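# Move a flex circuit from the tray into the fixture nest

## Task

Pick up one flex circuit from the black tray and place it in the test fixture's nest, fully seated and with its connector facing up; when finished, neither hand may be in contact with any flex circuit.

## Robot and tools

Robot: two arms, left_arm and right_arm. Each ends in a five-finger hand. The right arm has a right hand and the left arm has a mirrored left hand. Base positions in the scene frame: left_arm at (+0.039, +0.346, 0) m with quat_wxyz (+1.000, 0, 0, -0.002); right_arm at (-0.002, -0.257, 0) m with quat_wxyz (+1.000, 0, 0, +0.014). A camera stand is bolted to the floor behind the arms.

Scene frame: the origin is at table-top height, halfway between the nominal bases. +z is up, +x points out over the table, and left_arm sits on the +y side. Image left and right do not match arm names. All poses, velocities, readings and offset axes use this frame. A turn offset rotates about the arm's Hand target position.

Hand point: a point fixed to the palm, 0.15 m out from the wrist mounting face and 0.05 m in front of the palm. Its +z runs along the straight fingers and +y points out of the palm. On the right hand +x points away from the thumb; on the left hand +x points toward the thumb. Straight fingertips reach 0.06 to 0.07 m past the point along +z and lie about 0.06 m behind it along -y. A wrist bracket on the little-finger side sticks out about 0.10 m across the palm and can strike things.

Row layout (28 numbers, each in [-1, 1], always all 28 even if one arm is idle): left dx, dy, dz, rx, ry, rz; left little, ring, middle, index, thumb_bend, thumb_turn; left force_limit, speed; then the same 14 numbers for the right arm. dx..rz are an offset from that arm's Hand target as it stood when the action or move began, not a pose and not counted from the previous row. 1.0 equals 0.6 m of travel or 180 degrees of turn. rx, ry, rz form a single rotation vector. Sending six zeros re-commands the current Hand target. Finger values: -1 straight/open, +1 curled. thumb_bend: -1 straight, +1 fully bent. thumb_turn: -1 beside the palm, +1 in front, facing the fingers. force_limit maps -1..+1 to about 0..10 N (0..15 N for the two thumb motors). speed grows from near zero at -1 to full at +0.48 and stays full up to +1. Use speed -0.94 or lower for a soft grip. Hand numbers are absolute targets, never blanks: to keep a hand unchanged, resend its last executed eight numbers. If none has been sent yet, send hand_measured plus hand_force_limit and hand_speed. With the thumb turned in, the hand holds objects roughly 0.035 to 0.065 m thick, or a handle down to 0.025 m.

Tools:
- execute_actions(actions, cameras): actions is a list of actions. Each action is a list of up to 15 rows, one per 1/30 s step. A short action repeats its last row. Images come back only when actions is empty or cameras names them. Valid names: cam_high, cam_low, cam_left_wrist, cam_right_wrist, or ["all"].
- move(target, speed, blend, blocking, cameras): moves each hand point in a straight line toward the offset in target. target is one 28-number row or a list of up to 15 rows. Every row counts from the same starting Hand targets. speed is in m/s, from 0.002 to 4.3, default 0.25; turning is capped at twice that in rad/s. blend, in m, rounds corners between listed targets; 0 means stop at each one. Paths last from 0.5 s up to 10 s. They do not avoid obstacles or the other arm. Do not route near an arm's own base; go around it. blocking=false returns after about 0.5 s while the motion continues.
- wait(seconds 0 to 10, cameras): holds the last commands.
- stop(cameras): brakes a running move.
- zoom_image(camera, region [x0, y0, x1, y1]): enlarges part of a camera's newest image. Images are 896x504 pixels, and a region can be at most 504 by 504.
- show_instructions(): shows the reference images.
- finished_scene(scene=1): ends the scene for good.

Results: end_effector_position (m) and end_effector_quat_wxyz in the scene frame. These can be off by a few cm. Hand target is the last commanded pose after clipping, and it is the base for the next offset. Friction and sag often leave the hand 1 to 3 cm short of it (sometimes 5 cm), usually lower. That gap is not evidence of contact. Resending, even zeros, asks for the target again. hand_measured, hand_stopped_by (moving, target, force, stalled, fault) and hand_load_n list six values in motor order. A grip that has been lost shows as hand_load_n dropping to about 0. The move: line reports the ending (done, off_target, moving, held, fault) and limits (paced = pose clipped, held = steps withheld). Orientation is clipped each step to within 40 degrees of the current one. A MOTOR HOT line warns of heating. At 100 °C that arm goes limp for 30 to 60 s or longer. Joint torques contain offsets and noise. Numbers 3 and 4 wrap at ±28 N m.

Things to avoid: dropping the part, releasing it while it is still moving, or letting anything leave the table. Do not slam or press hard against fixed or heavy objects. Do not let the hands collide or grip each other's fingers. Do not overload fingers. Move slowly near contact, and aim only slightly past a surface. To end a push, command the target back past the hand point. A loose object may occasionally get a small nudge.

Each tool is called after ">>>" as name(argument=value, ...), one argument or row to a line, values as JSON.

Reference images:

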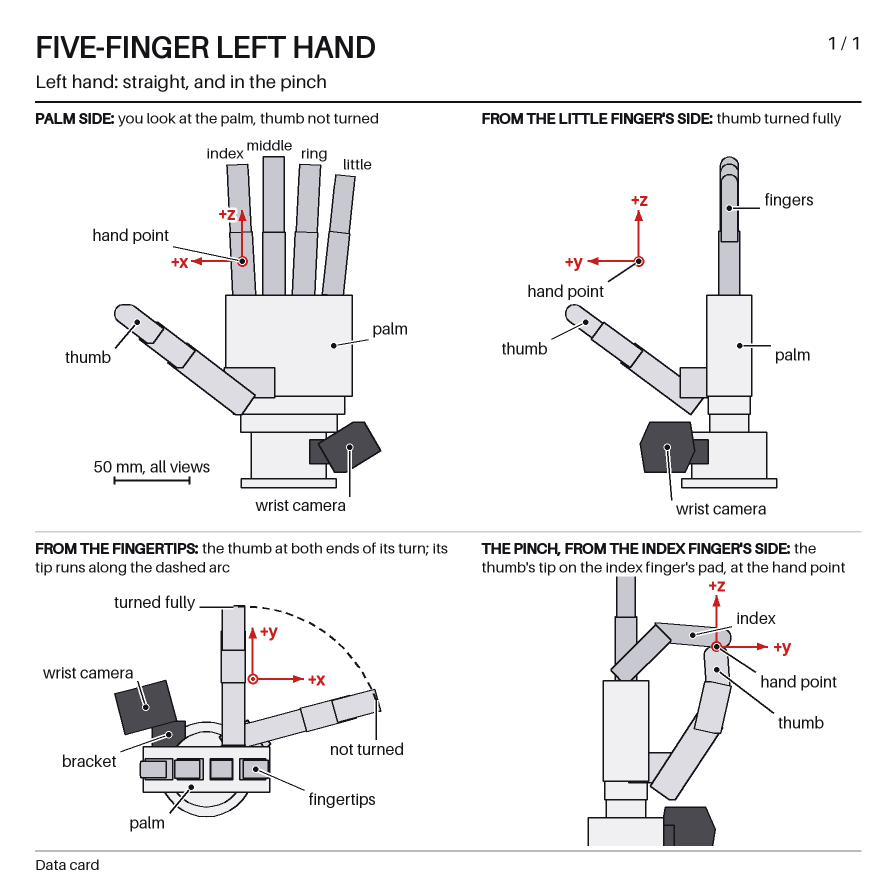

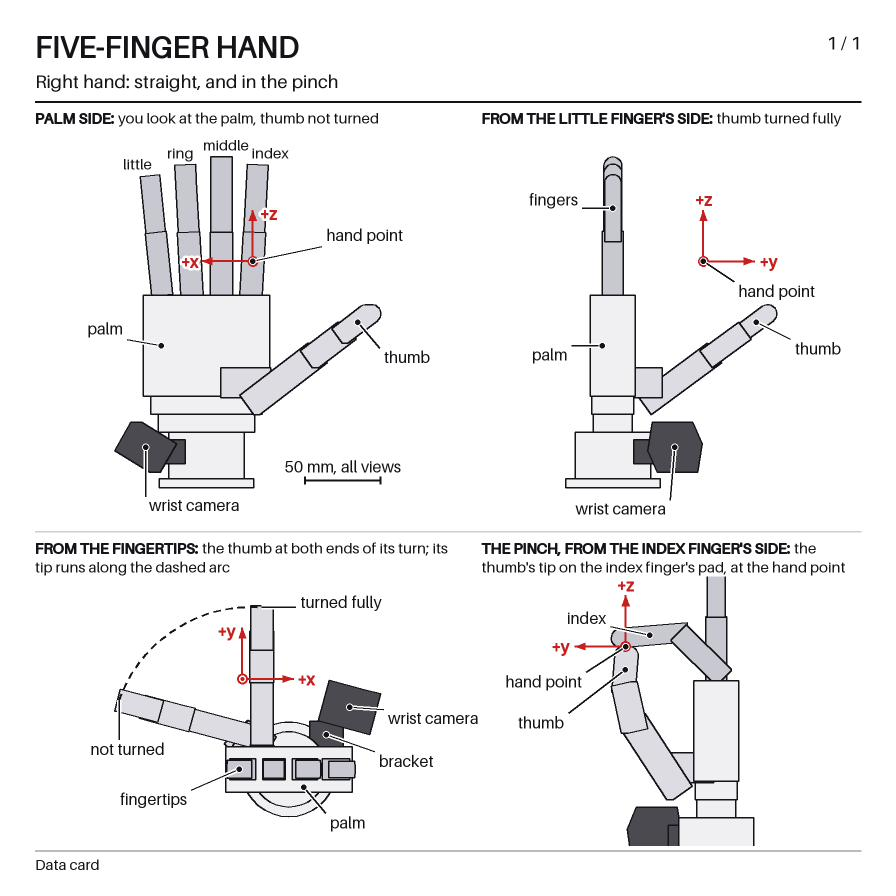

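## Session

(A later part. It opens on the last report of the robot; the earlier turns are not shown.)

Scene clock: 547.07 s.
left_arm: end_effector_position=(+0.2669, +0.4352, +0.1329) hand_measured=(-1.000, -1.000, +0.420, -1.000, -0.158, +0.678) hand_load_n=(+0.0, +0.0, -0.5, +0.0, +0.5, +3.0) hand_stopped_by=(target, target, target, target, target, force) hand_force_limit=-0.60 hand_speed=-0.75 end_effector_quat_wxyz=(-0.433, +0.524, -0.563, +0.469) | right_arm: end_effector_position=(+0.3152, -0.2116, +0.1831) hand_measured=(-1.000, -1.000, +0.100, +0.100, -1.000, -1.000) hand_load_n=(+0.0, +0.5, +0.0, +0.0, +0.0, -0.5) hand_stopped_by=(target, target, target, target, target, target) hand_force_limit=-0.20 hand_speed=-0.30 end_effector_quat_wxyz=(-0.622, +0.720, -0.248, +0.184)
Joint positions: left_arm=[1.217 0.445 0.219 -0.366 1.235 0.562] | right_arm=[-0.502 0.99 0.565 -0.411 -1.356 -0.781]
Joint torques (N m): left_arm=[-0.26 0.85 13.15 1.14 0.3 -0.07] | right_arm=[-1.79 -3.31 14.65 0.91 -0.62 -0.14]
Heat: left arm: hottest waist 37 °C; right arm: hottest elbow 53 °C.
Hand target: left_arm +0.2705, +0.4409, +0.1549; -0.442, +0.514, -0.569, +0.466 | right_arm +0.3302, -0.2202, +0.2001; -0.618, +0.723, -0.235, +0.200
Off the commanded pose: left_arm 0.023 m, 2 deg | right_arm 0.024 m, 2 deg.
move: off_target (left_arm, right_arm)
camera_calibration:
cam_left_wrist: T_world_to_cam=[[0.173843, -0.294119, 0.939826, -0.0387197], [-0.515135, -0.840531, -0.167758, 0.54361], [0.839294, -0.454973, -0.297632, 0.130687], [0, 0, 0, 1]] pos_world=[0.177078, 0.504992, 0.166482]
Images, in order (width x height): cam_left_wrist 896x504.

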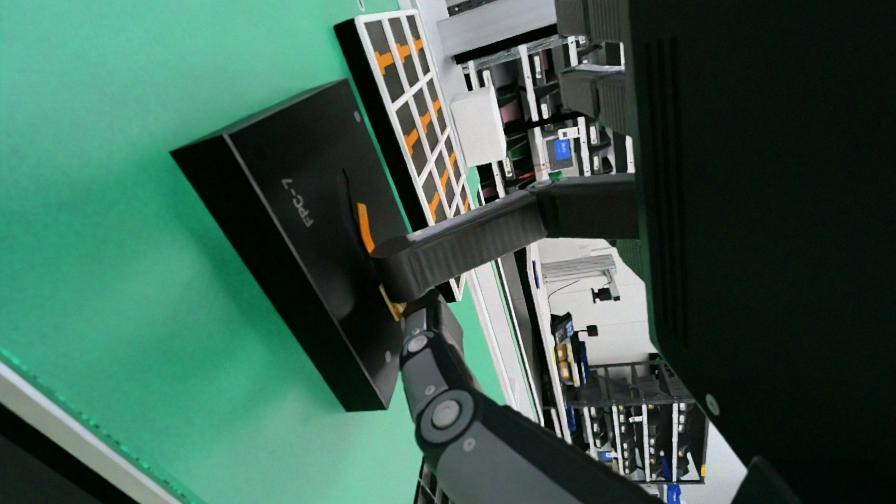

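>>> execute_actions(
  actions=[],
  cameras=["cam_high", "cam_low", "cam_right_wrist", "cam_left_wrist"],
)

>>> zoom_image(
  camera="cam_high",
  region=[460, 115, 540, 185],
)

Scene clock: 548.17 s.
left_arm: end_effector_position=(+0.2669, +0.4351, +0.1329) hand_measured=(-1.000, -1.000, +0.420, -1.000, -0.158, +0.678) hand_load_n=(+0.0, +0.0, -0.5, -0.5, +0.5, +3.0) hand_stopped_by=(target, target, target, target, target, force) hand_force_limit=-0.60 hand_speed=-0.75 end_effector_quat_wxyz=(-0.433, +0.525, -0.563, +0.469) | right_arm: end_effector_position=(+0.3152, -0.2116, +0.1831) hand_measured=(-1.000, -1.000, +0.100, +0.100, -1.000, -1.000) hand_load_n=(+0.0, +0.0, +0.0, +0.0, +0.0, +0.0) hand_stopped_by=(target, target, target, target, target, target) hand_force_limit=-0.20 hand_speed=-0.30 end_effector_quat_wxyz=(-0.622, +0.720, -0.248, +0.184)
Joint positions: left_arm=[1.217 0.445 0.219 -0.367 1.235 0.562] | right_arm=[-0.502 0.99 0.565 -0.411 -1.356 -0.781]
Joint velocities: within noise
Joint torques (N m): left_arm=[-0.32 0.73 13.16 1.1 0.31 -0.07] | right_arm=[-1.85 -3.37 14.65 0.92 -0.62 -0.14]
Heat: left arm: hottest waist 37 °C; right arm: hottest elbow 53 °C.
Hand target: left_arm +0.2704, +0.4409, +0.1548; -0.442, +0.514, -0.569, +0.466 | right_arm +0.3302, -0.2202, +0.2001; -0.618, +0.723, -0.235, +0.200
Off the commanded pose: left_arm 0.023 m, 2 deg | right_arm 0.024 m, 2 deg.
camera_calibration:
cam_left_wrist: T_world_to_cam=[[0.173993, -0.293853, 0.939881, -0.0388893], [-0.515198, -0.840559, -0.167425, 0.54358], [0.839224, -0.455094, -0.297644, 0.130763], [0, 0, 0, 1]] pos_world=[0.177078, 0.504992, 0.166481]
cam_right_wrist: T_world_to_cam=[[0.148892, -0.230208, -0.961684, 0.0832546], [-0.986685, -0.0989583, -0.129074, 0.292541], [-0.0654526, 0.968097, -0.241877, 0.38512], [0, 0, 0, 1]] pos_world=[0.301457, -0.324718, 0.210976]

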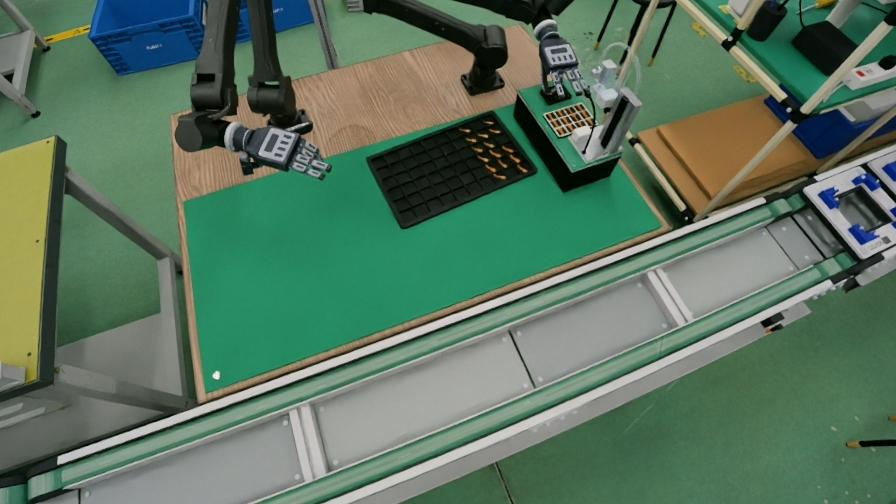

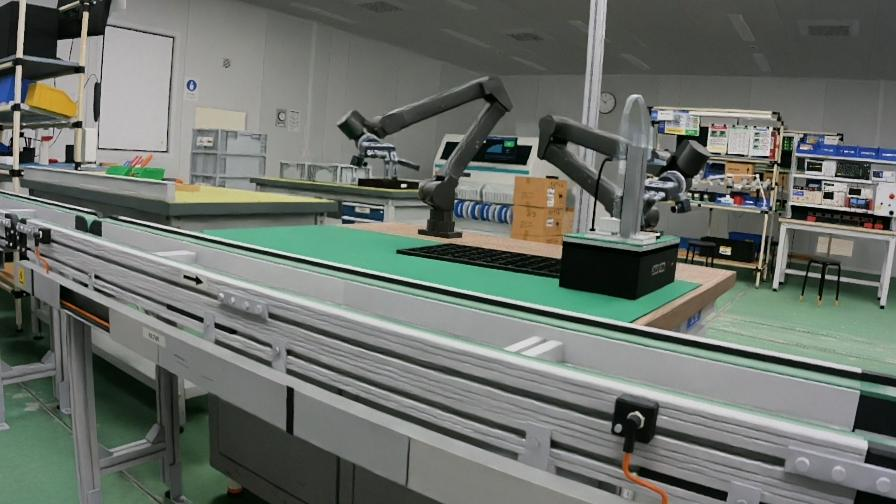

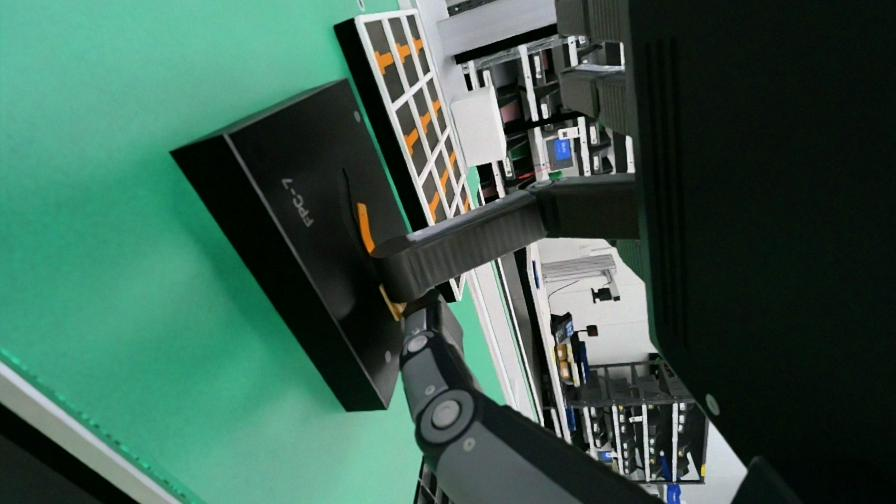

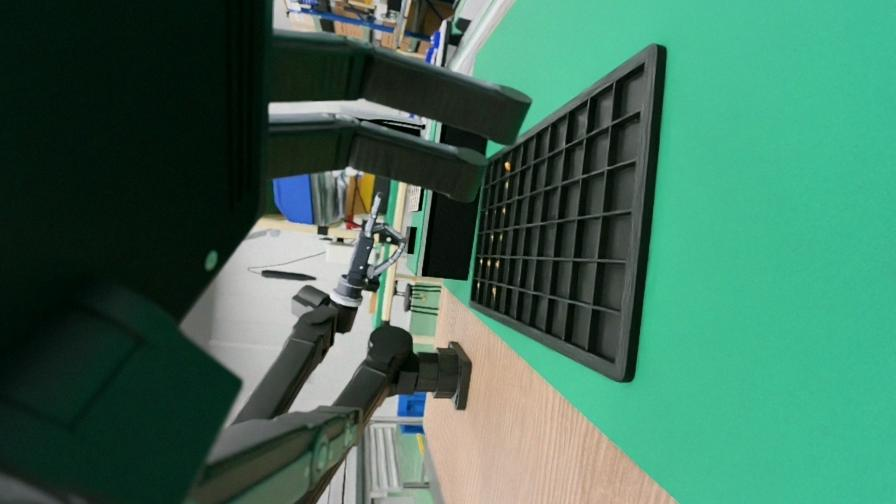

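Scaled by 6.300.

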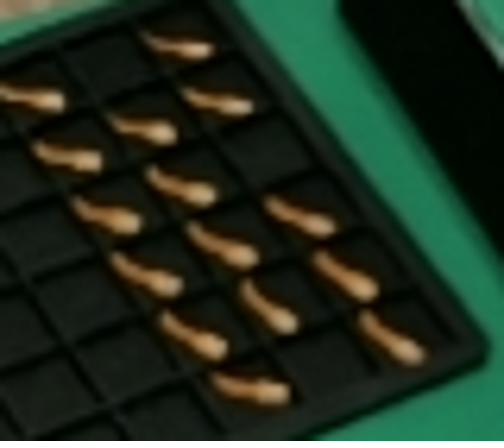

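>>> move(
  target=[0,0,0.0333,0,0,0,-1,-1,0.42,-1,-0.158,0.68,-0.6,-0.75,0,0,0,0,0,0,-1,-1,0.1,0.1,-1,-1,-0.2,-0.3],
  speed=0.08,
  cameras=["cam_left_wrist"],
)

>>> zoom_image(
  camera="cam_left_wrist",
  region=[240, 150, 400, 350],
)

Scene clock: 550.37 s.
left_arm: end_effector_position=(+0.2669, +0.4336, +0.1491) hand_measured=(-1.000, -1.000, +0.420, -1.000, -0.158, +0.678) hand_load_n=(+0.0, +0.0, +0.0, +0.0, +0.5, +3.0) hand_stopped_by=(target, target, target, target, target, force) hand_force_limit=-0.60 hand_speed=-0.75 end_effector_quat_wxyz=(-0.427, +0.530, -0.560, +0.473) | right_arm: end_effector_position=(+0.3152, -0.2116, +0.1831) hand_measured=(-1.000, -1.000, +0.100, +0.100, -1.000, -1.000) hand_load_n=(+0.0, +0.0, +0.0, +0.0, +0.0, +0.0) hand_stopped_by=(target, target, target, target, target, target) hand_force_limit=-0.20 hand_speed=-0.30 end_effector_quat_wxyz=(-0.622, +0.720, -0.248, +0.184)
Joint positions: left_arm=[1.214 0.428 0.262 -0.437 1.232 0.553] | right_arm=[-0.502 0.99 0.565 -0.411 -1.356 -0.781]
Joint torques (N m): left_arm=[0.03 0.67 13.87 1.32 0.39 0.01] | right_arm=[-1.79 -3.37 14.65 0.92 -0.61 -0.14]
Heat: left arm: hottest waist 37 °C; right arm: hottest elbow 53 °C.
Hand target: left_arm +0.2705, +0.4409, +0.1748; -0.442, +0.514, -0.569, +0.466 | right_arm +0.3302, -0.2202, +0.2001; -0.618, +0.723, -0.235, +0.200
Off the commanded pose: left_arm 0.027 m, 3 deg | right_arm 0.024 m, 2 deg.
move: off_target (left_arm, right_arm)
camera_calibration:
cam_left_wrist: T_world_to_cam=[[0.179391, -0.277073, 0.943954, -0.0638801], [-0.515626, -0.843646, -0.149639, 0.543782], [0.837824, -0.459884, -0.294208, 0.136864], [0, 0, 0, 1]] pos_world=[0.17718, 0.504001, 0.181937]
Images, in order (width x height): cam_left_wrist 896x504.

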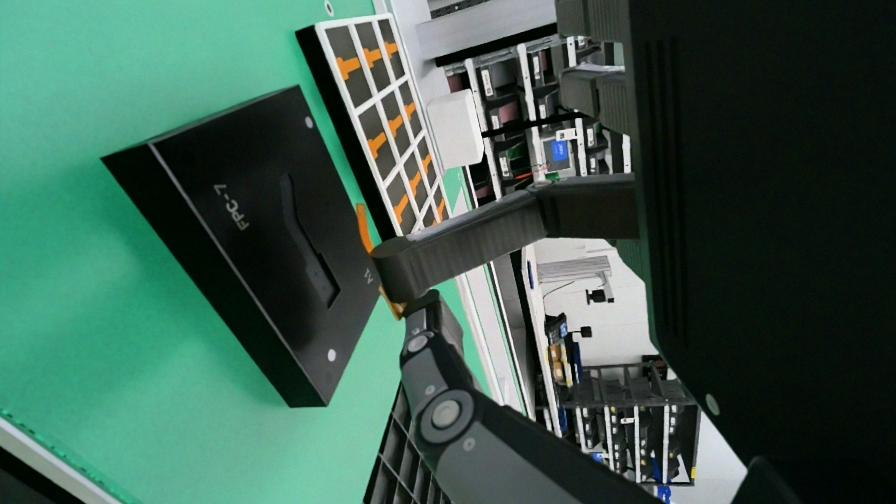

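Scaled by 2.520.

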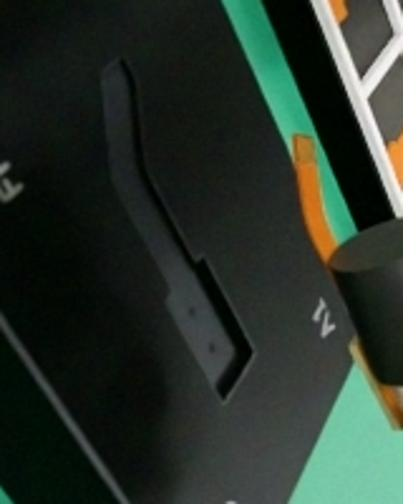

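>>> zoom_image(
  camera="cam_left_wrist",
  region=[275, 170, 345, 240],
)

>>> zoom_image(
  camera="cam_left_wrist",
  region=[290, 240, 360, 310],
)

>>> zoom_image(
  camera="cam_left_wrist",
  region=[345, 195, 410, 260],
)

>>> zoom_image(
  camera="cam_left_wrist",
  region=[360, 270, 420, 330],
)

Scaled by 7.200.

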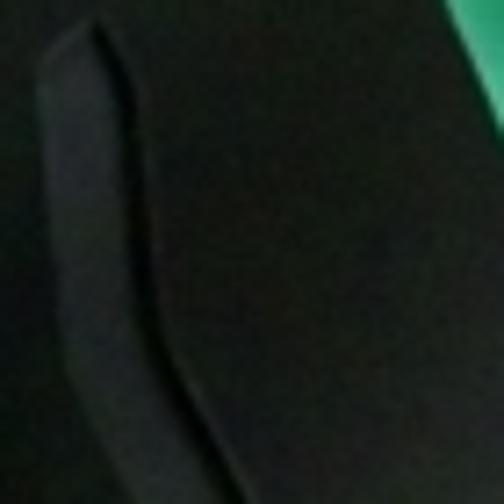

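Scaled by 7.200.

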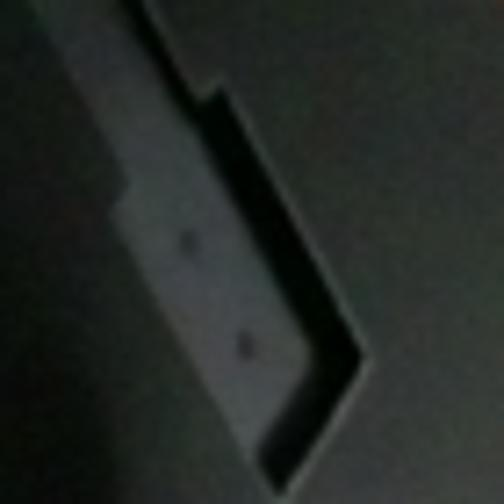

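Scaled by 7.754.

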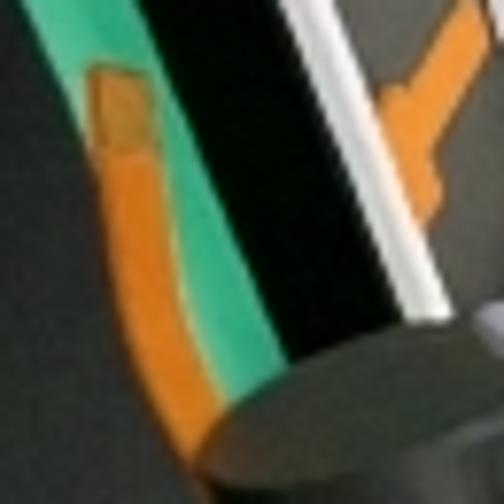

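Scaled by 8.400.

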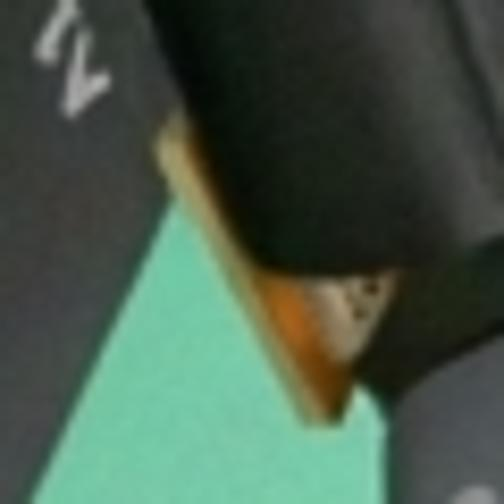

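>>> move(
  target=[-0.0018,-0.0003,-0.0633,0,0,0,-1,-1,0.42,-1,-0.158,0.68,-0.6,-0.75,0,0,0,0,0,0,-1,-1,0.1,0.1,-1,-1,-0.2,-0.3],
  speed=0.06,
  cameras=["cam_left_wrist"],
)

Scene clock: 559.20 s.
left_arm: end_effector_position=(+0.2681, +0.4363, +0.1348) hand_measured=(-1.000, -1.000, +0.420, -1.000, -0.158, +0.678) hand_load_n=(+0.0, +0.0, +0.0, -0.5, +1.0, +3.0) hand_stopped_by=(target, target, target, target, target, force) hand_force_limit=-0.60 hand_speed=-0.75 end_effector_quat_wxyz=(-0.434, +0.520, -0.566, +0.470) | right_arm: end_effector_position=(+0.3152, -0.2116, +0.1831) hand_measured=(-1.000, -1.000, +0.100, +0.100, -1.000, -1.000) hand_load_n=(+0.5, +0.0, +0.0, +0.0, +0.0, +0.0) hand_stopped_by=(target, target, target, target, target, target) hand_force_limit=-0.20 hand_speed=-0.30 end_effector_quat_wxyz=(-0.622, +0.720, -0.248, +0.184)
Joint positions: left_arm=[1.214 0.455 0.224 -0.358 1.238 0.567] | right_arm=[-0.502 0.99 0.565 -0.411 -1.356 -0.781]
Joint torques (N m): left_arm=[0.67 1.96 9.39 2.63 0.42 0.05] | right_arm=[-1.79 -3.37 14.65 0.92 -0.61 -0.15]
Heat: left arm: hottest elbow 39 °C; right arm: hottest elbow 53 °C.
Hand target: left_arm +0.2694, +0.4407, +0.1369; -0.442, +0.514, -0.569, +0.466 | right_arm +0.3302, -0.2202, +0.2001; -0.618, +0.723, -0.235, +0.200
Off the commanded pose: left_arm 0.005 m, 1 deg | right_arm 0.024 m, 2 deg.
move: off_target (right_arm)
camera_calibration:
cam_left_wrist: T_world_to_cam=[[0.168426, -0.30271, 0.938083, -0.0348876], [-0.520558, -0.835462, -0.176133, 0.545911], [0.83705, -0.458661, -0.298291, 0.133154], [0, 0, 0, 1]] pos_world=[0.178598, 0.5066, 0.168599]
Images, in order (width x height): cam_left_wrist 896x504.

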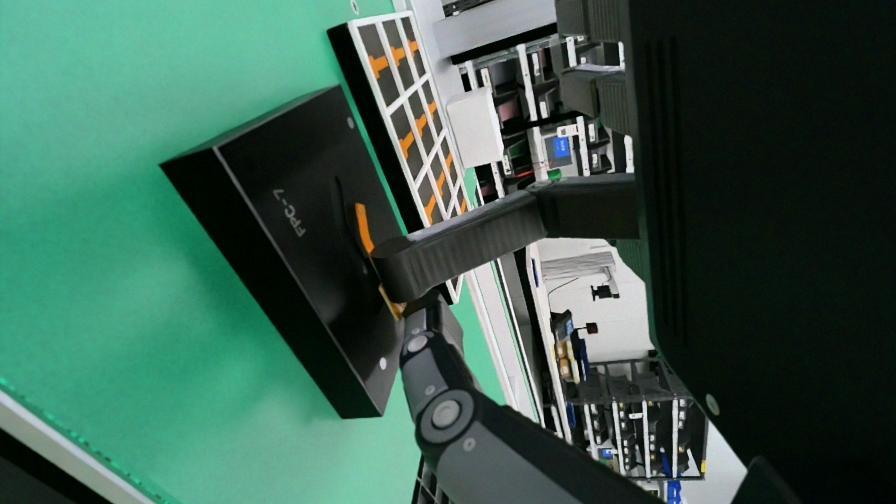

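>>> move(
  target=[-0.001,0.006,0,0,0,0,-1,-1,0.42,-1,-0.158,0.68,-0.6,-0.75,0,0,0,0,0,0,-1,-1,0.1,0.1,-1,-1,-0.2,-0.3],
  speed=0.03,
  cameras=["cam_left_wrist"],
)

>>> zoom_image(
  camera="cam_left_wrist",
  region=[330, 180, 410, 260],
)

>>> zoom_image(
  camera="cam_left_wrist",
  region=[340, 260, 410, 340],
)

Scene clock: 560.40 s.
left_arm: end_effector_position=(+0.2677, +0.4366, +0.1328) hand_measured=(-1.000, -1.000, +0.420, -1.000, -0.158, +0.678) hand_load_n=(+0.0, +0.0, -1.0, +0.0, +0.5, +3.0) hand_stopped_by=(target, target, target, target, target, force) hand_force_limit=-0.60 hand_speed=-0.75 end_effector_quat_wxyz=(-0.431, +0.520, -0.566, +0.474) | right_arm: end_effector_position=(+0.3152, -0.2116, +0.1831) hand_measured=(-1.000, -1.000, +0.100, +0.100, -1.000, -1.000) hand_load_n=(+0.0, +0.0, +0.0, +0.0, +0.0, +0.0) hand_stopped_by=(target, target, target, target, target, target) hand_force_limit=-0.20 hand_speed=-0.30 end_effector_quat_wxyz=(-0.622, +0.720, -0.248, +0.184)
Joint positions: left_arm=[1.22 0.476 0.224 -0.358 1.25 0.58] | right_arm=[-0.502 0.99 0.565 -0.411 -1.356 -0.781]
Joint torques (N m): left_arm=[1.14 1.96 9.94 2.41 0.35 0.12] | right_arm=[-1.79 -3.37 14.64 0.92 -0.61 -0.14]
Heat: left arm: hottest elbow 39 °C; right arm: hottest elbow 53 °C.
Hand target: left_arm +0.2688, +0.4444, +0.1369; -0.442, +0.514, -0.569, +0.466 | right_arm +0.3302, -0.2202, +0.2001; -0.618, +0.723, -0.235, +0.200
Off the commanded pose: left_arm 0.009 m, 2 deg | right_arm 0.024 m, 2 deg.
move: off_target (right_arm)
camera_calibration:
cam_left_wrist: T_world_to_cam=[[0.165937, -0.29597, 0.940673, -0.0355134], [-0.52577, -0.833564, -0.169523, 0.545313], [0.834285, -0.466448, -0.293932, 0.136507], [0, 0, 0, 1]] pos_world=[0.178716, 0.507715, 0.165973]
Images, in order (width x height): cam_left_wrist 896x504.

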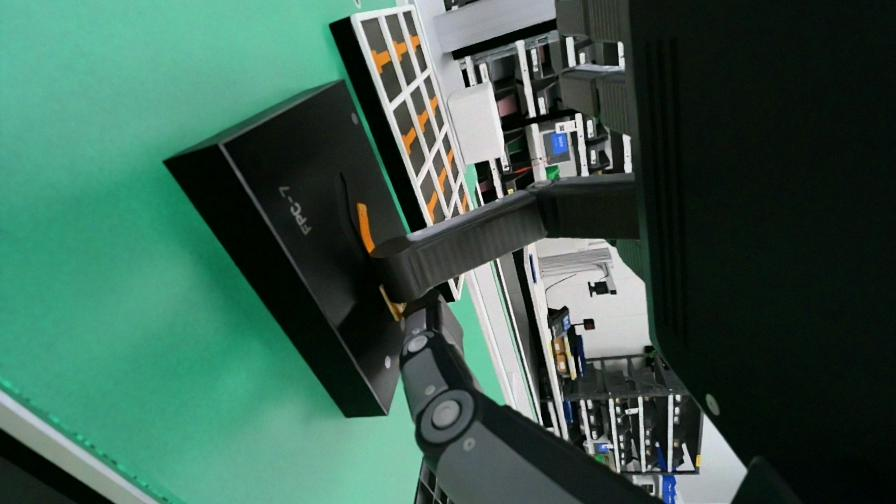

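Scaled by 6.300.

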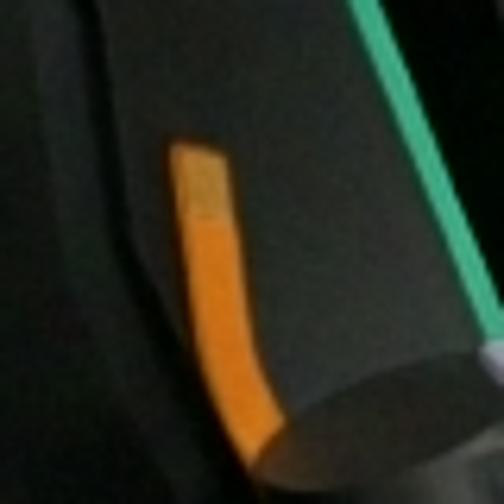

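Scaled by 6.300.

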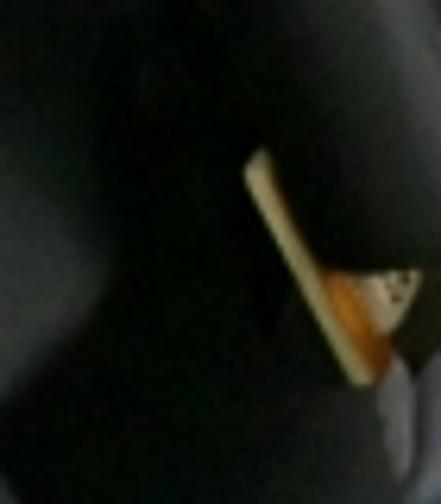

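>>> move(
  target=[0,0.003,0,0,0,0,-1,-1,0.42,-1,-0.158,0.68,-0.6,-0.75,0,0,0,0,0,0,-1,-1,0.1,0.1,-1,-1,-0.2,-0.3],
  speed=0.03,
)

Scene clock: 561.43 s.
left_arm: end_effector_position=(+0.2675, +0.4366, +0.1324) hand_measured=(-1.000, -1.000, +0.420, -1.000, -0.158, +0.678) hand_load_n=(+0.0, +0.0, -1.0, +0.0, +0.5, +3.5) hand_stopped_by=(target, target, target, target, target, force) hand_force_limit=-0.60 hand_speed=-0.75 end_effector_quat_wxyz=(-0.429, +0.519, -0.565, +0.476) | right_arm: end_effector_position=(+0.3152, -0.2116, +0.1831) hand_measured=(-1.000, -1.000, +0.100, +0.100, -1.000, -1.000) hand_load_n=(+0.0, +0.0, +0.0, +0.0, +0.0, +0.0) hand_stopped_by=(target, target, target, target, target, target) hand_force_limit=-0.20 hand_speed=-0.30 end_effector_quat_wxyz=(-0.622, +0.720, -0.248, +0.184)
Joint positions: left_arm=[1.224 0.485 0.224 -0.356 1.259 0.584] | right_arm=[-0.502 0.99 0.565 -0.411 -1.356 -0.781]
Joint torques (N m): left_arm=[1.26 2.14 10.18 2.29 0.16 0.15] | right_arm=[-1.79 -3.37 14.64 0.92 -0.62 -0.14]
Heat: left arm: hottest elbow 39 °C; right arm: hottest elbow 53 °C.
Hand target: left_arm +0.2688, +0.4461, +0.1368; -0.442, +0.514, -0.569, +0.466 | right_arm +0.3302, -0.2202, +0.2001; -0.618, +0.723, -0.235, +0.200
Off the commanded pose: left_arm 0.011 m, 2 deg | right_arm 0.024 m, 2 deg.
move: off_target (left_arm, right_arm)

>>> move(
  target=[0,0.0133,0.03,0,0,0,-1,-1,0.42,-1,-0.158,0.68,-0.6,-0.75,0,0,0,0,0,0,-1,-1,0.1,0.1,-1,-1,-0.2,-0.3],
  speed=0.06,
)

Scene clock: 563.00 s.
left_arm: end_effector_position=(+0.2663, +0.4402, +0.1334) hand_measured=(-1.000, -1.000, +0.420, -1.000, -0.158, +0.678) hand_load_n=(+0.0, +0.0, -0.5, +0.0, +1.0, +3.5) hand_stopped_by=(target, target, target, target, target, force) hand_force_limit=-0.60 hand_speed=-0.75 end_effector_quat_wxyz=(-0.426, +0.523, -0.563, +0.476) | right_arm: end_effector_position=(+0.3152, -0.2116, +0.1831) hand_measured=(-1.000, -1.000, +0.100, +0.100, -1.000, -1.000) hand_load_n=(+0.0, +0.0, +0.0, +0.0, +0.0, -0.5) hand_stopped_by=(target, target, target, target, target, target) hand_force_limit=-0.20 hand_speed=-0.30 end_effector_quat_wxyz=(-0.622, +0.720, -0.248, +0.184)
Joint positions: left_arm=[1.238 0.509 0.239 -0.382 1.266 0.611] | right_arm=[-0.502 0.99 0.565 -0.411 -1.356 -0.781]
Joint torques (N m): left_arm=[1.44 1.79 13.48 1.13 0.34 0.08] | right_arm=[-1.85 -3.37 14.64 0.92 -0.61 -0.15]
Heat: left arm: hottest elbow 39 °C; right arm: hottest elbow 53 °C.
Hand target: left_arm +0.2688, +0.4540, +0.1548; -0.442, +0.514, -0.569, +0.466 | right_arm +0.3302, -0.2202, +0.2001; -0.618, +0.723, -0.235, +0.200
Off the commanded pose: left_arm 0.026 m, 2 deg | right_arm 0.024 m, 2 deg.
move: off_target (left_arm, right_arm)

>>> move(
  target=[0,0.0,0.02,0,0,0,-1,-1,0.42,-1,-0.158,0.68,-0.6,-0.75,0,0,0,0,0,0,-1,-1,0.1,0.1,-1,-1,-0.2,-0.3],
  speed=0.06,
)

Scene clock: 564.87 s.
left_arm: end_effector_position=(+0.2666, +0.4417, +0.1426) hand_measured=(-1.000, -1.000, +0.420, -1.000, -0.158, +0.678) hand_load_n=(-0.5, +0.0, -0.5, -0.5, +0.5, +3.0) hand_stopped_by=(target, target, target, target, target, force) hand_force_limit=-0.60 hand_speed=-0.75 end_effector_quat_wxyz=(-0.423, +0.527, -0.562, +0.477) | right_arm: end_effector_position=(+0.3152, -0.2116, +0.1831) hand_measured=(-1.000, -1.000, +0.100, +0.100, -1.000, -1.000) hand_load_n=(+0.0, +0.0, +0.0, +0.0, +0.0, +0.0) hand_stopped_by=(target, target, target, target, target, target) hand_force_limit=-0.20 hand_speed=-0.30 end_effector_quat_wxyz=(-0.622, +0.720, -0.248, +0.184)
Joint positions: left_arm=[1.238 0.509 0.267 -0.422 1.263 0.612] | right_arm=[-0.502 0.99 0.565 -0.411 -1.356 -0.781]
Joint torques (N m): left_arm=[0.97 0.5 13.56 1.06 0.39 0.06] | right_arm=[-1.85 -3.37 14.64 0.92 -0.62 -0.14]
Heat: left arm: hottest elbow 39 °C; right arm: hottest elbow 53 °C.
Hand target: left_arm +0.2688, +0.4541, +0.1669; -0.442, +0.514, -0.569, +0.466 | right_arm +0.3302, -0.2202, +0.2001; -0.618, +0.723, -0.235, +0.200
Off the commanded pose: left_arm 0.027 m, 3 deg | right_arm 0.024 m, 2 deg.
move: off_target (left_arm, right_arm)

>>> move(
  target=[0.001,-0.004,-0.05,0,0,0,-1,-1,0.42,-1,-0.158,0.68,-0.6,-0.75,0,0,0,0,0,0,-1,-1,0.1,0.1,-1,-1,-0.2,-0.3],
  speed=0.06,
)

Scene clock: 566.30 s.
left_arm: end_effector_position=(+0.2682, +0.4469, +0.1352) hand_measured=(-1.000, -1.000, +0.420, -1.000, -0.158, +0.678) hand_load_n=(+0.0, +0.0, +0.0, +0.0, +1.0, +3.5) hand_stopped_by=(target, target, target, target, target, force) hand_force_limit=-0.60 hand_speed=-0.75 end_effector_quat_wxyz=(+0.435, -0.517, +0.567, -0.470) | right_arm: end_effector_position=(+0.3152, -0.2116, +0.1831) hand_measured=(-1.000, -1.000, +0.100, +0.100, -1.000, -1.000) hand_load_n=(+0.0, +0.0, +0.0, +0.0, +0.0, +0.0) hand_stopped_by=(target, target, target, target, target, target) hand_force_limit=-0.20 hand_speed=-0.30 end_effector_quat_wxyz=(-0.622, +0.720, -0.248, +0.184)
Joint positions: left_arm=[1.238 0.527 0.244 -0.348 1.262 0.615] | right_arm=[-0.502 0.99 0.565 -0.411 -1.356 -0.781]
Joint torques (N m): left_arm=[0.73 1.38 9.2 2.51 0.32 0.01] | right_arm=[-1.85 -3.43 14.63 0.92 -0.61 -0.14]
Heat: left arm: hottest elbow 39 °C; right arm: hottest elbow 53 °C.
Hand target: left_arm +0.2694, +0.4517, +0.1369; +0.442, -0.514, +0.569, -0.466 | right_arm +0.3302, -0.2202, +0.2001; -0.618, +0.723, -0.235, +0.200
Off the commanded pose: left_arm 0.005 m, 1 deg | right_arm 0.024 m, 2 deg.
move: off_target (right_arm)

>>> move(
  target=[0,-0.0167,0,0,0,0,-1,-1,0.42,-1,-0.158,0.68,-0.6,-0.75,0,0,0,0,0,0,-1,-1,0.1,0.1,-1,-1,-0.2,-0.3],
  speed=0.05,
)

Scene clock: 567.50 s.
left_arm: end_effector_position=(+0.2674, +0.4415, +0.1333) hand_measured=(-1.000, -1.000, +0.420, -1.000, -0.158, +0.678) hand_load_n=(-0.5, +0.0, -0.5, +0.0, +0.5, +3.0) hand_stopped_by=(target, target, target, target, target, force) hand_force_limit=-0.60 hand_speed=-0.75 end_effector_quat_wxyz=(-0.437, +0.521, -0.565, +0.467) | right_arm: end_effector_position=(+0.3152, -0.2116, +0.1831) hand_measured=(-1.000, -1.000, +0.100, +0.100, -1.000, -1.000) hand_load_n=(+0.0, -0.5, +0.0, +0.0, +0.0, -0.5) hand_stopped_by=(target, target, target, target, target, target) hand_force_limit=-0.20 hand_speed=-0.30 end_effector_quat_wxyz=(-0.622, +0.720, -0.248, +0.184)
Joint positions: left_arm=[1.228 0.478 0.226 -0.348 1.243 0.583] | right_arm=[-0.502 0.99 0.565 -0.411 -1.356 -0.781]
Joint torques (N m): left_arm=[-0.32 0.44 9.31 2.29 0.3 -0.09] | right_arm=[-1.85 -3.37 14.65 0.92 -0.61 -0.14]
Heat: left arm: hottest elbow 39 °C; right arm: hottest elbow 53 °C.
Hand target: left_arm +0.2694, +0.4417, +0.1369; -0.442, +0.514, -0.569, +0.466 | right_arm +0.3302, -0.2202, +0.2001; -0.618, +0.723, -0.235, +0.200
Off the commanded pose: left_arm 0.004 m, 1 deg | right_arm 0.024 m, 2 deg.
move: off_target (right_arm)

>>> move(
  target=[-0.0007,-0.0028,0,0,0,0,-1,-1,0.42,-1,-0.158,0.68,-0.6,-0.75,0,0,0,0,0,0,-1,-1,0.1,0.1,-1,-1,-0.2,-0.3],
  speed=0.03,
  cameras=["cam_left_wrist"],
)

>>> zoom_image(
  camera="cam_left_wrist",
  region=[330, 180, 410, 260],
)

>>> zoom_image(
  camera="cam_left_wrist",
  region=[350, 270, 410, 340],
)

Scene clock: 568.43 s.
left_arm: end_effector_position=(+0.2675, +0.4411, +0.1349) hand_measured=(-1.000, -1.000, +0.420, -1.000, -0.158, +0.678) hand_load_n=(+0.0, +0.0, -0.5, +0.0, +1.0, +3.0) hand_stopped_by=(target, target, target, target, target, force) hand_force_limit=-0.60 hand_speed=-0.75 end_effector_quat_wxyz=(-0.440, +0.519, -0.566, +0.465) | right_arm: end_effector_position=(+0.3152, -0.2116, +0.1831) hand_measured=(-1.000, -1.000, +0.100, +0.100, -1.000, -1.000) hand_load_n=(+0.0, +0.0, +0.0, +0.0, +0.0, +0.0) hand_stopped_by=(target, target, target, target, target, target) hand_force_limit=-0.20 hand_speed=-0.30 end_effector_quat_wxyz=(-0.622, +0.720, -0.248, +0.184)
Joint positions: left_arm=[1.227 0.466 0.226 -0.348 1.242 0.58] | right_arm=[-0.502 0.99 0.565 -0.411 -1.356 -0.781]
Joint torques (N m): left_arm=[-0.5 0.73 9.07 2.06 0.29 -0.08] | right_arm=[-1.79 -3.37 14.65 0.92 -0.62 -0.14]
Heat: left arm: hottest elbow 39 °C; right arm: hottest elbow 53 °C.
Hand target: left_arm +0.2690, +0.4400, +0.1369; +0.442, -0.514, +0.569, -0.466 | right_arm +0.3302, -0.2202, +0.2001; -0.618, +0.723, -0.235, +0.200
Off the commanded pose: left_arm 0.003 m, 1 deg | right_arm 0.024 m, 2 deg.
move: off_target (right_arm)
camera_calibration:
cam_left_wrist: T_world_to_cam=[[0.167688, -0.313347, 0.934716, -0.0281428], [-0.513775, -0.83698, -0.188411, 0.550179], [0.841377, -0.44864, -0.301342, 0.130636], [0, 0, 0, 1]] pos_world=[0.177474, 0.510279, 0.169331]
Images, in order (width x height): cam_left_wrist 896x504.

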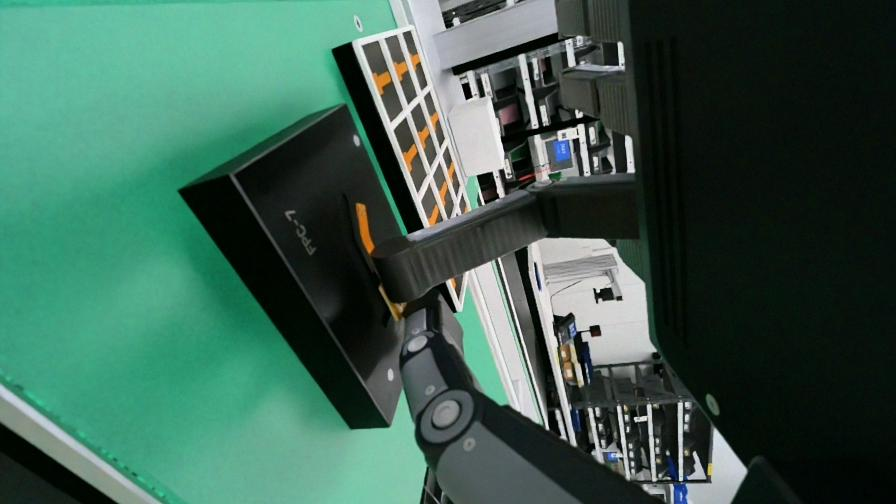

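Scaled by 6.300.

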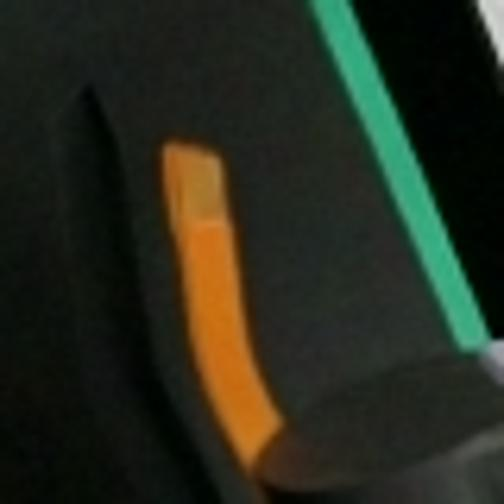

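Scaled by 7.200.

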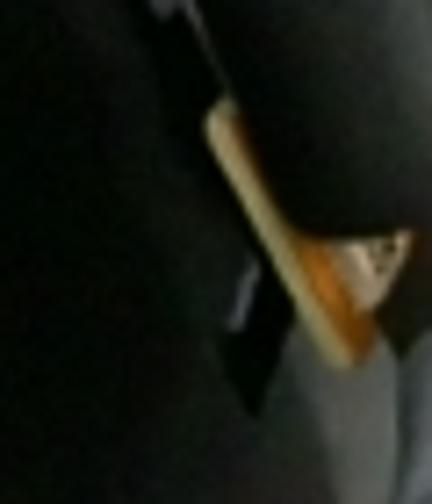

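>>> zoom_image(
  camera="cam_left_wrist",
  region=[372, 300, 408, 336],
)

>>> zoom_image(
  camera="cam_left_wrist",
  region=[358, 262, 398, 302],
)

Scaled by 14.000.

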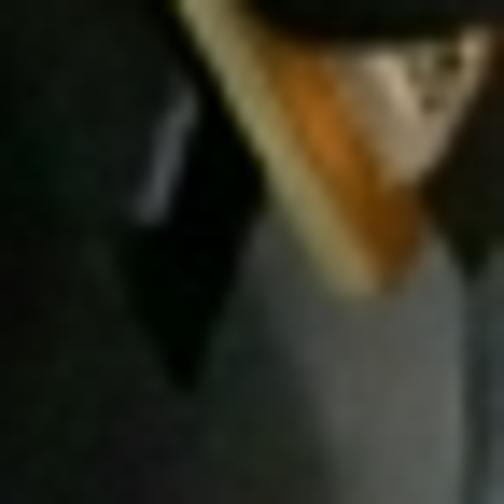

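Scaled by 12.600.

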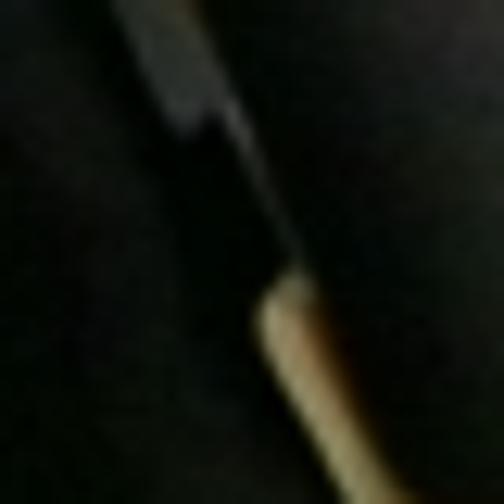

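>>> move(
  target=[0.0003,-0.001,-0.0033,0,0,0,-1,-1,0.42,-1,-0.158,0.68,-0.6,-0.75,0,0,0,0,0,0,-1,-1,0.1,0.1,-1,-1,-0.2,-0.3],
  speed=0.02,
  cameras=["cam_left_wrist"],
)

>>> zoom_image(
  camera="cam_left_wrist",
  region=[372, 300, 408, 336],
)

>>> zoom_image(
  camera="cam_left_wrist",
  region=[354, 262, 394, 302],
)

>>> zoom_image(
  camera="cam_left_wrist",
  region=[330, 185, 400, 265],
)

Scene clock: 572.00 s.
left_arm: end_effector_position=(+0.2673, +0.4398, +0.1329) hand_measured=(-1.000, -1.000, +0.420, -1.000, -0.158, +0.678) hand_load_n=(+0.0, +0.0, -0.5, +0.0, +0.5, +3.0) hand_stopped_by=(target, target, target, target, target, force) hand_force_limit=-0.60 hand_speed=-0.75 end_effector_quat_wxyz=(-0.438, +0.520, -0.566, +0.466) | right_arm: end_effector_position=(+0.3152, -0.2116, +0.1831) hand_measured=(-1.000, -1.000, +0.100, +0.100, -1.000, -1.000) hand_load_n=(+0.0, +0.0, -0.5, +0.0, +0.0, -0.5) hand_stopped_by=(target, target, target, target, target, target) hand_force_limit=-0.20 hand_speed=-0.30 end_effector_quat_wxyz=(-0.622, +0.720, -0.248, +0.184)
Joint positions: left_arm=[1.225 0.465 0.222 -0.348 1.24 0.577] | right_arm=[-0.502 0.99 0.565 -0.411 -1.356 -0.781]
Joint torques (N m): left_arm=[-0.44 0.62 8.85 2.37 0.33 -0.08] | right_arm=[-1.85 -3.37 14.65 0.92 -0.62 -0.14]
Heat: left arm: hottest elbow 39 °C; right arm: hottest elbow 53 °C.
Hand target: left_arm +0.2691, +0.4394, +0.1348; -0.442, +0.514, -0.569, +0.466 | right_arm +0.3302, -0.2202, +0.2001; -0.618, +0.723, -0.235, +0.200
Off the commanded pose: left_arm 0.003 m, 1 deg | right_arm 0.024 m, 2 deg.
move: off_target (right_arm)
camera_calibration:
cam_left_wrist: T_world_to_cam=[[0.169675, -0.30779, 0.936203, -0.0298305], [-0.514265, -0.83803, -0.18231, 0.548396], [0.84068, -0.450523, -0.300478, 0.130498], [0, 0, 0, 1]] pos_world=[0.177375, 0.509183, 0.167117]
Images, in order (width x height): cam_left_wrist 896x504.

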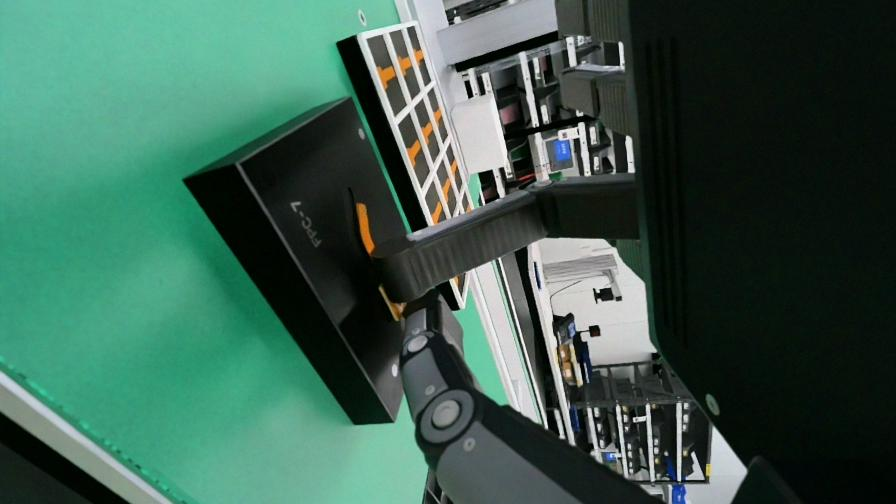

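Scaled by 14.000.

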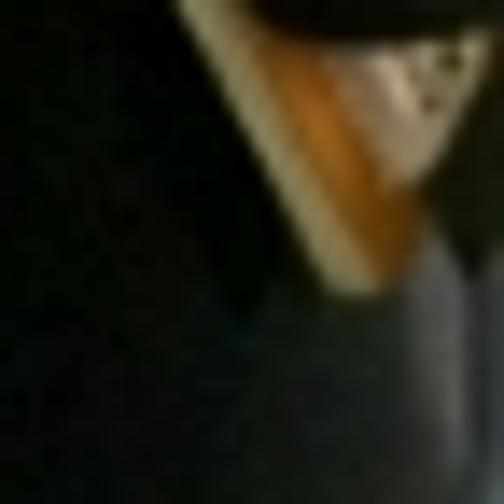

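Scaled by 12.600.

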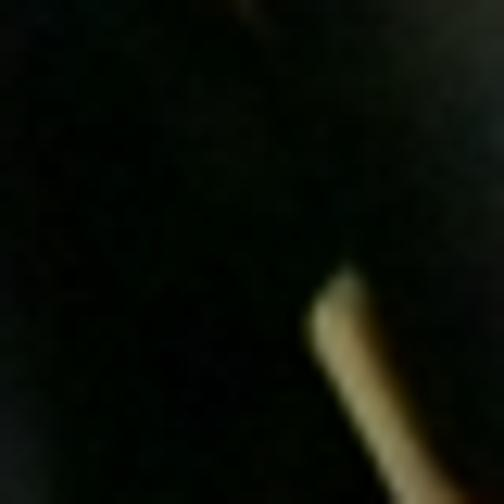

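Scaled by 6.300.

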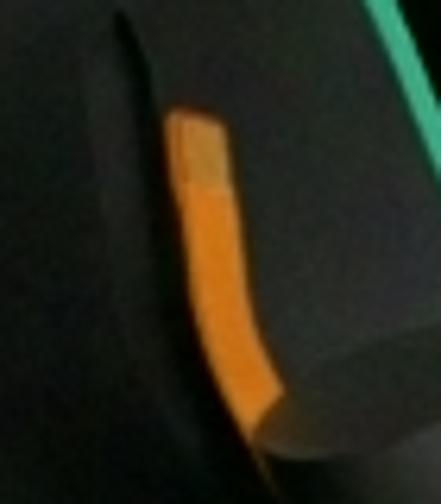

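>>> move(
  target=[0.0003,0.0007,-0.0017,0,0,0,-1,-1,0.42,-1,-0.158,0.68,-0.6,-0.75,0,0,0,0,0,0,-1,-1,0.1,0.1,-1,-1,-0.2,-0.3],
  speed=0.02,
  cameras=["cam_left_wrist"],
)

>>> zoom_image(
  camera="cam_left_wrist",
  region=[372, 300, 408, 336],
)

>>> zoom_image(
  camera="cam_left_wrist",
  region=[330, 185, 400, 265],
)

Scene clock: 573.20 s.
left_arm: end_effector_position=(+0.2675, +0.4398, +0.1327) hand_measured=(-1.000, -1.000, +0.420, -1.000, -0.158, +0.678) hand_load_n=(+0.0, +0.0, -1.5, +0.0, +0.5, +3.0) hand_stopped_by=(target, target, target, target, target, force) hand_force_limit=-0.60 hand_speed=-0.75 end_effector_quat_wxyz=(-0.438, +0.520, -0.565, +0.467) | right_arm: end_effector_position=(+0.3152, -0.2116, +0.1831) hand_measured=(-1.000, -1.000, +0.100, +0.100, -1.000, -1.000) hand_load_n=(+0.0, +0.0, +0.0, +0.0, +0.0, +0.0) hand_stopped_by=(target, target, target, target, target, target) hand_force_limit=-0.20 hand_speed=-0.30 end_effector_quat_wxyz=(-0.622, +0.720, -0.248, +0.184)
Joint positions: left_arm=[1.225 0.465 0.22 -0.343 1.24 0.573] | right_arm=[-0.502 0.99 0.565 -0.411 -1.356 -0.781]
Joint torques (N m): left_arm=[-0.38 0.97 8.87 2.45 0.27 -0.06] | right_arm=[-1.85 -3.37 14.64 0.92 -0.61 -0.14]
Heat: left arm: hottest elbow 39 °C; right arm: hottest elbow 53 °C.
Hand target: left_arm +0.2693, +0.4398, +0.1339; -0.442, +0.514, -0.569, +0.466 | right_arm +0.3302, -0.2202, +0.2001; -0.618, +0.723, -0.235, +0.200
Off the commanded pose: left_arm 0.002 m, 1 deg | right_arm 0.024 m, 2 deg.
move: off_target (right_arm)
camera_calibration:
cam_left_wrist: T_world_to_cam=[[0.168994, -0.307297, 0.936488, -0.029772], [-0.513865, -0.838269, -0.182338, 0.548363], [0.841061, -0.450414, -0.299572, 0.130005], [0, 0, 0, 1]] pos_world=[0.177474, 0.509083, 0.166815]
Images, in order (width x height): cam_left_wrist 896x504.

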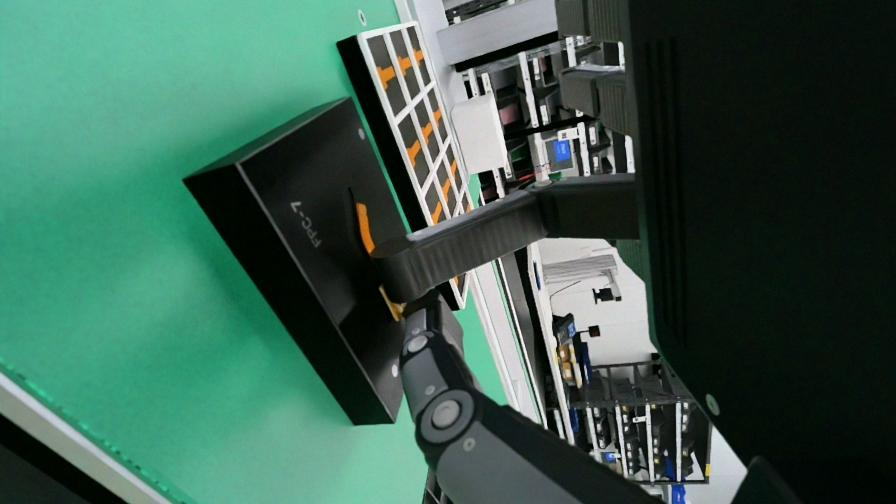

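Scaled by 14.000.

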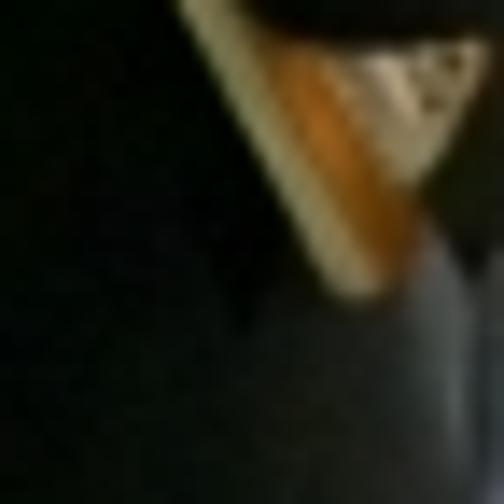

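Scaled by 6.300.

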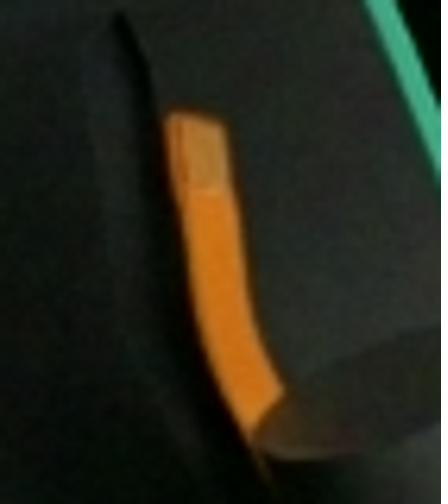

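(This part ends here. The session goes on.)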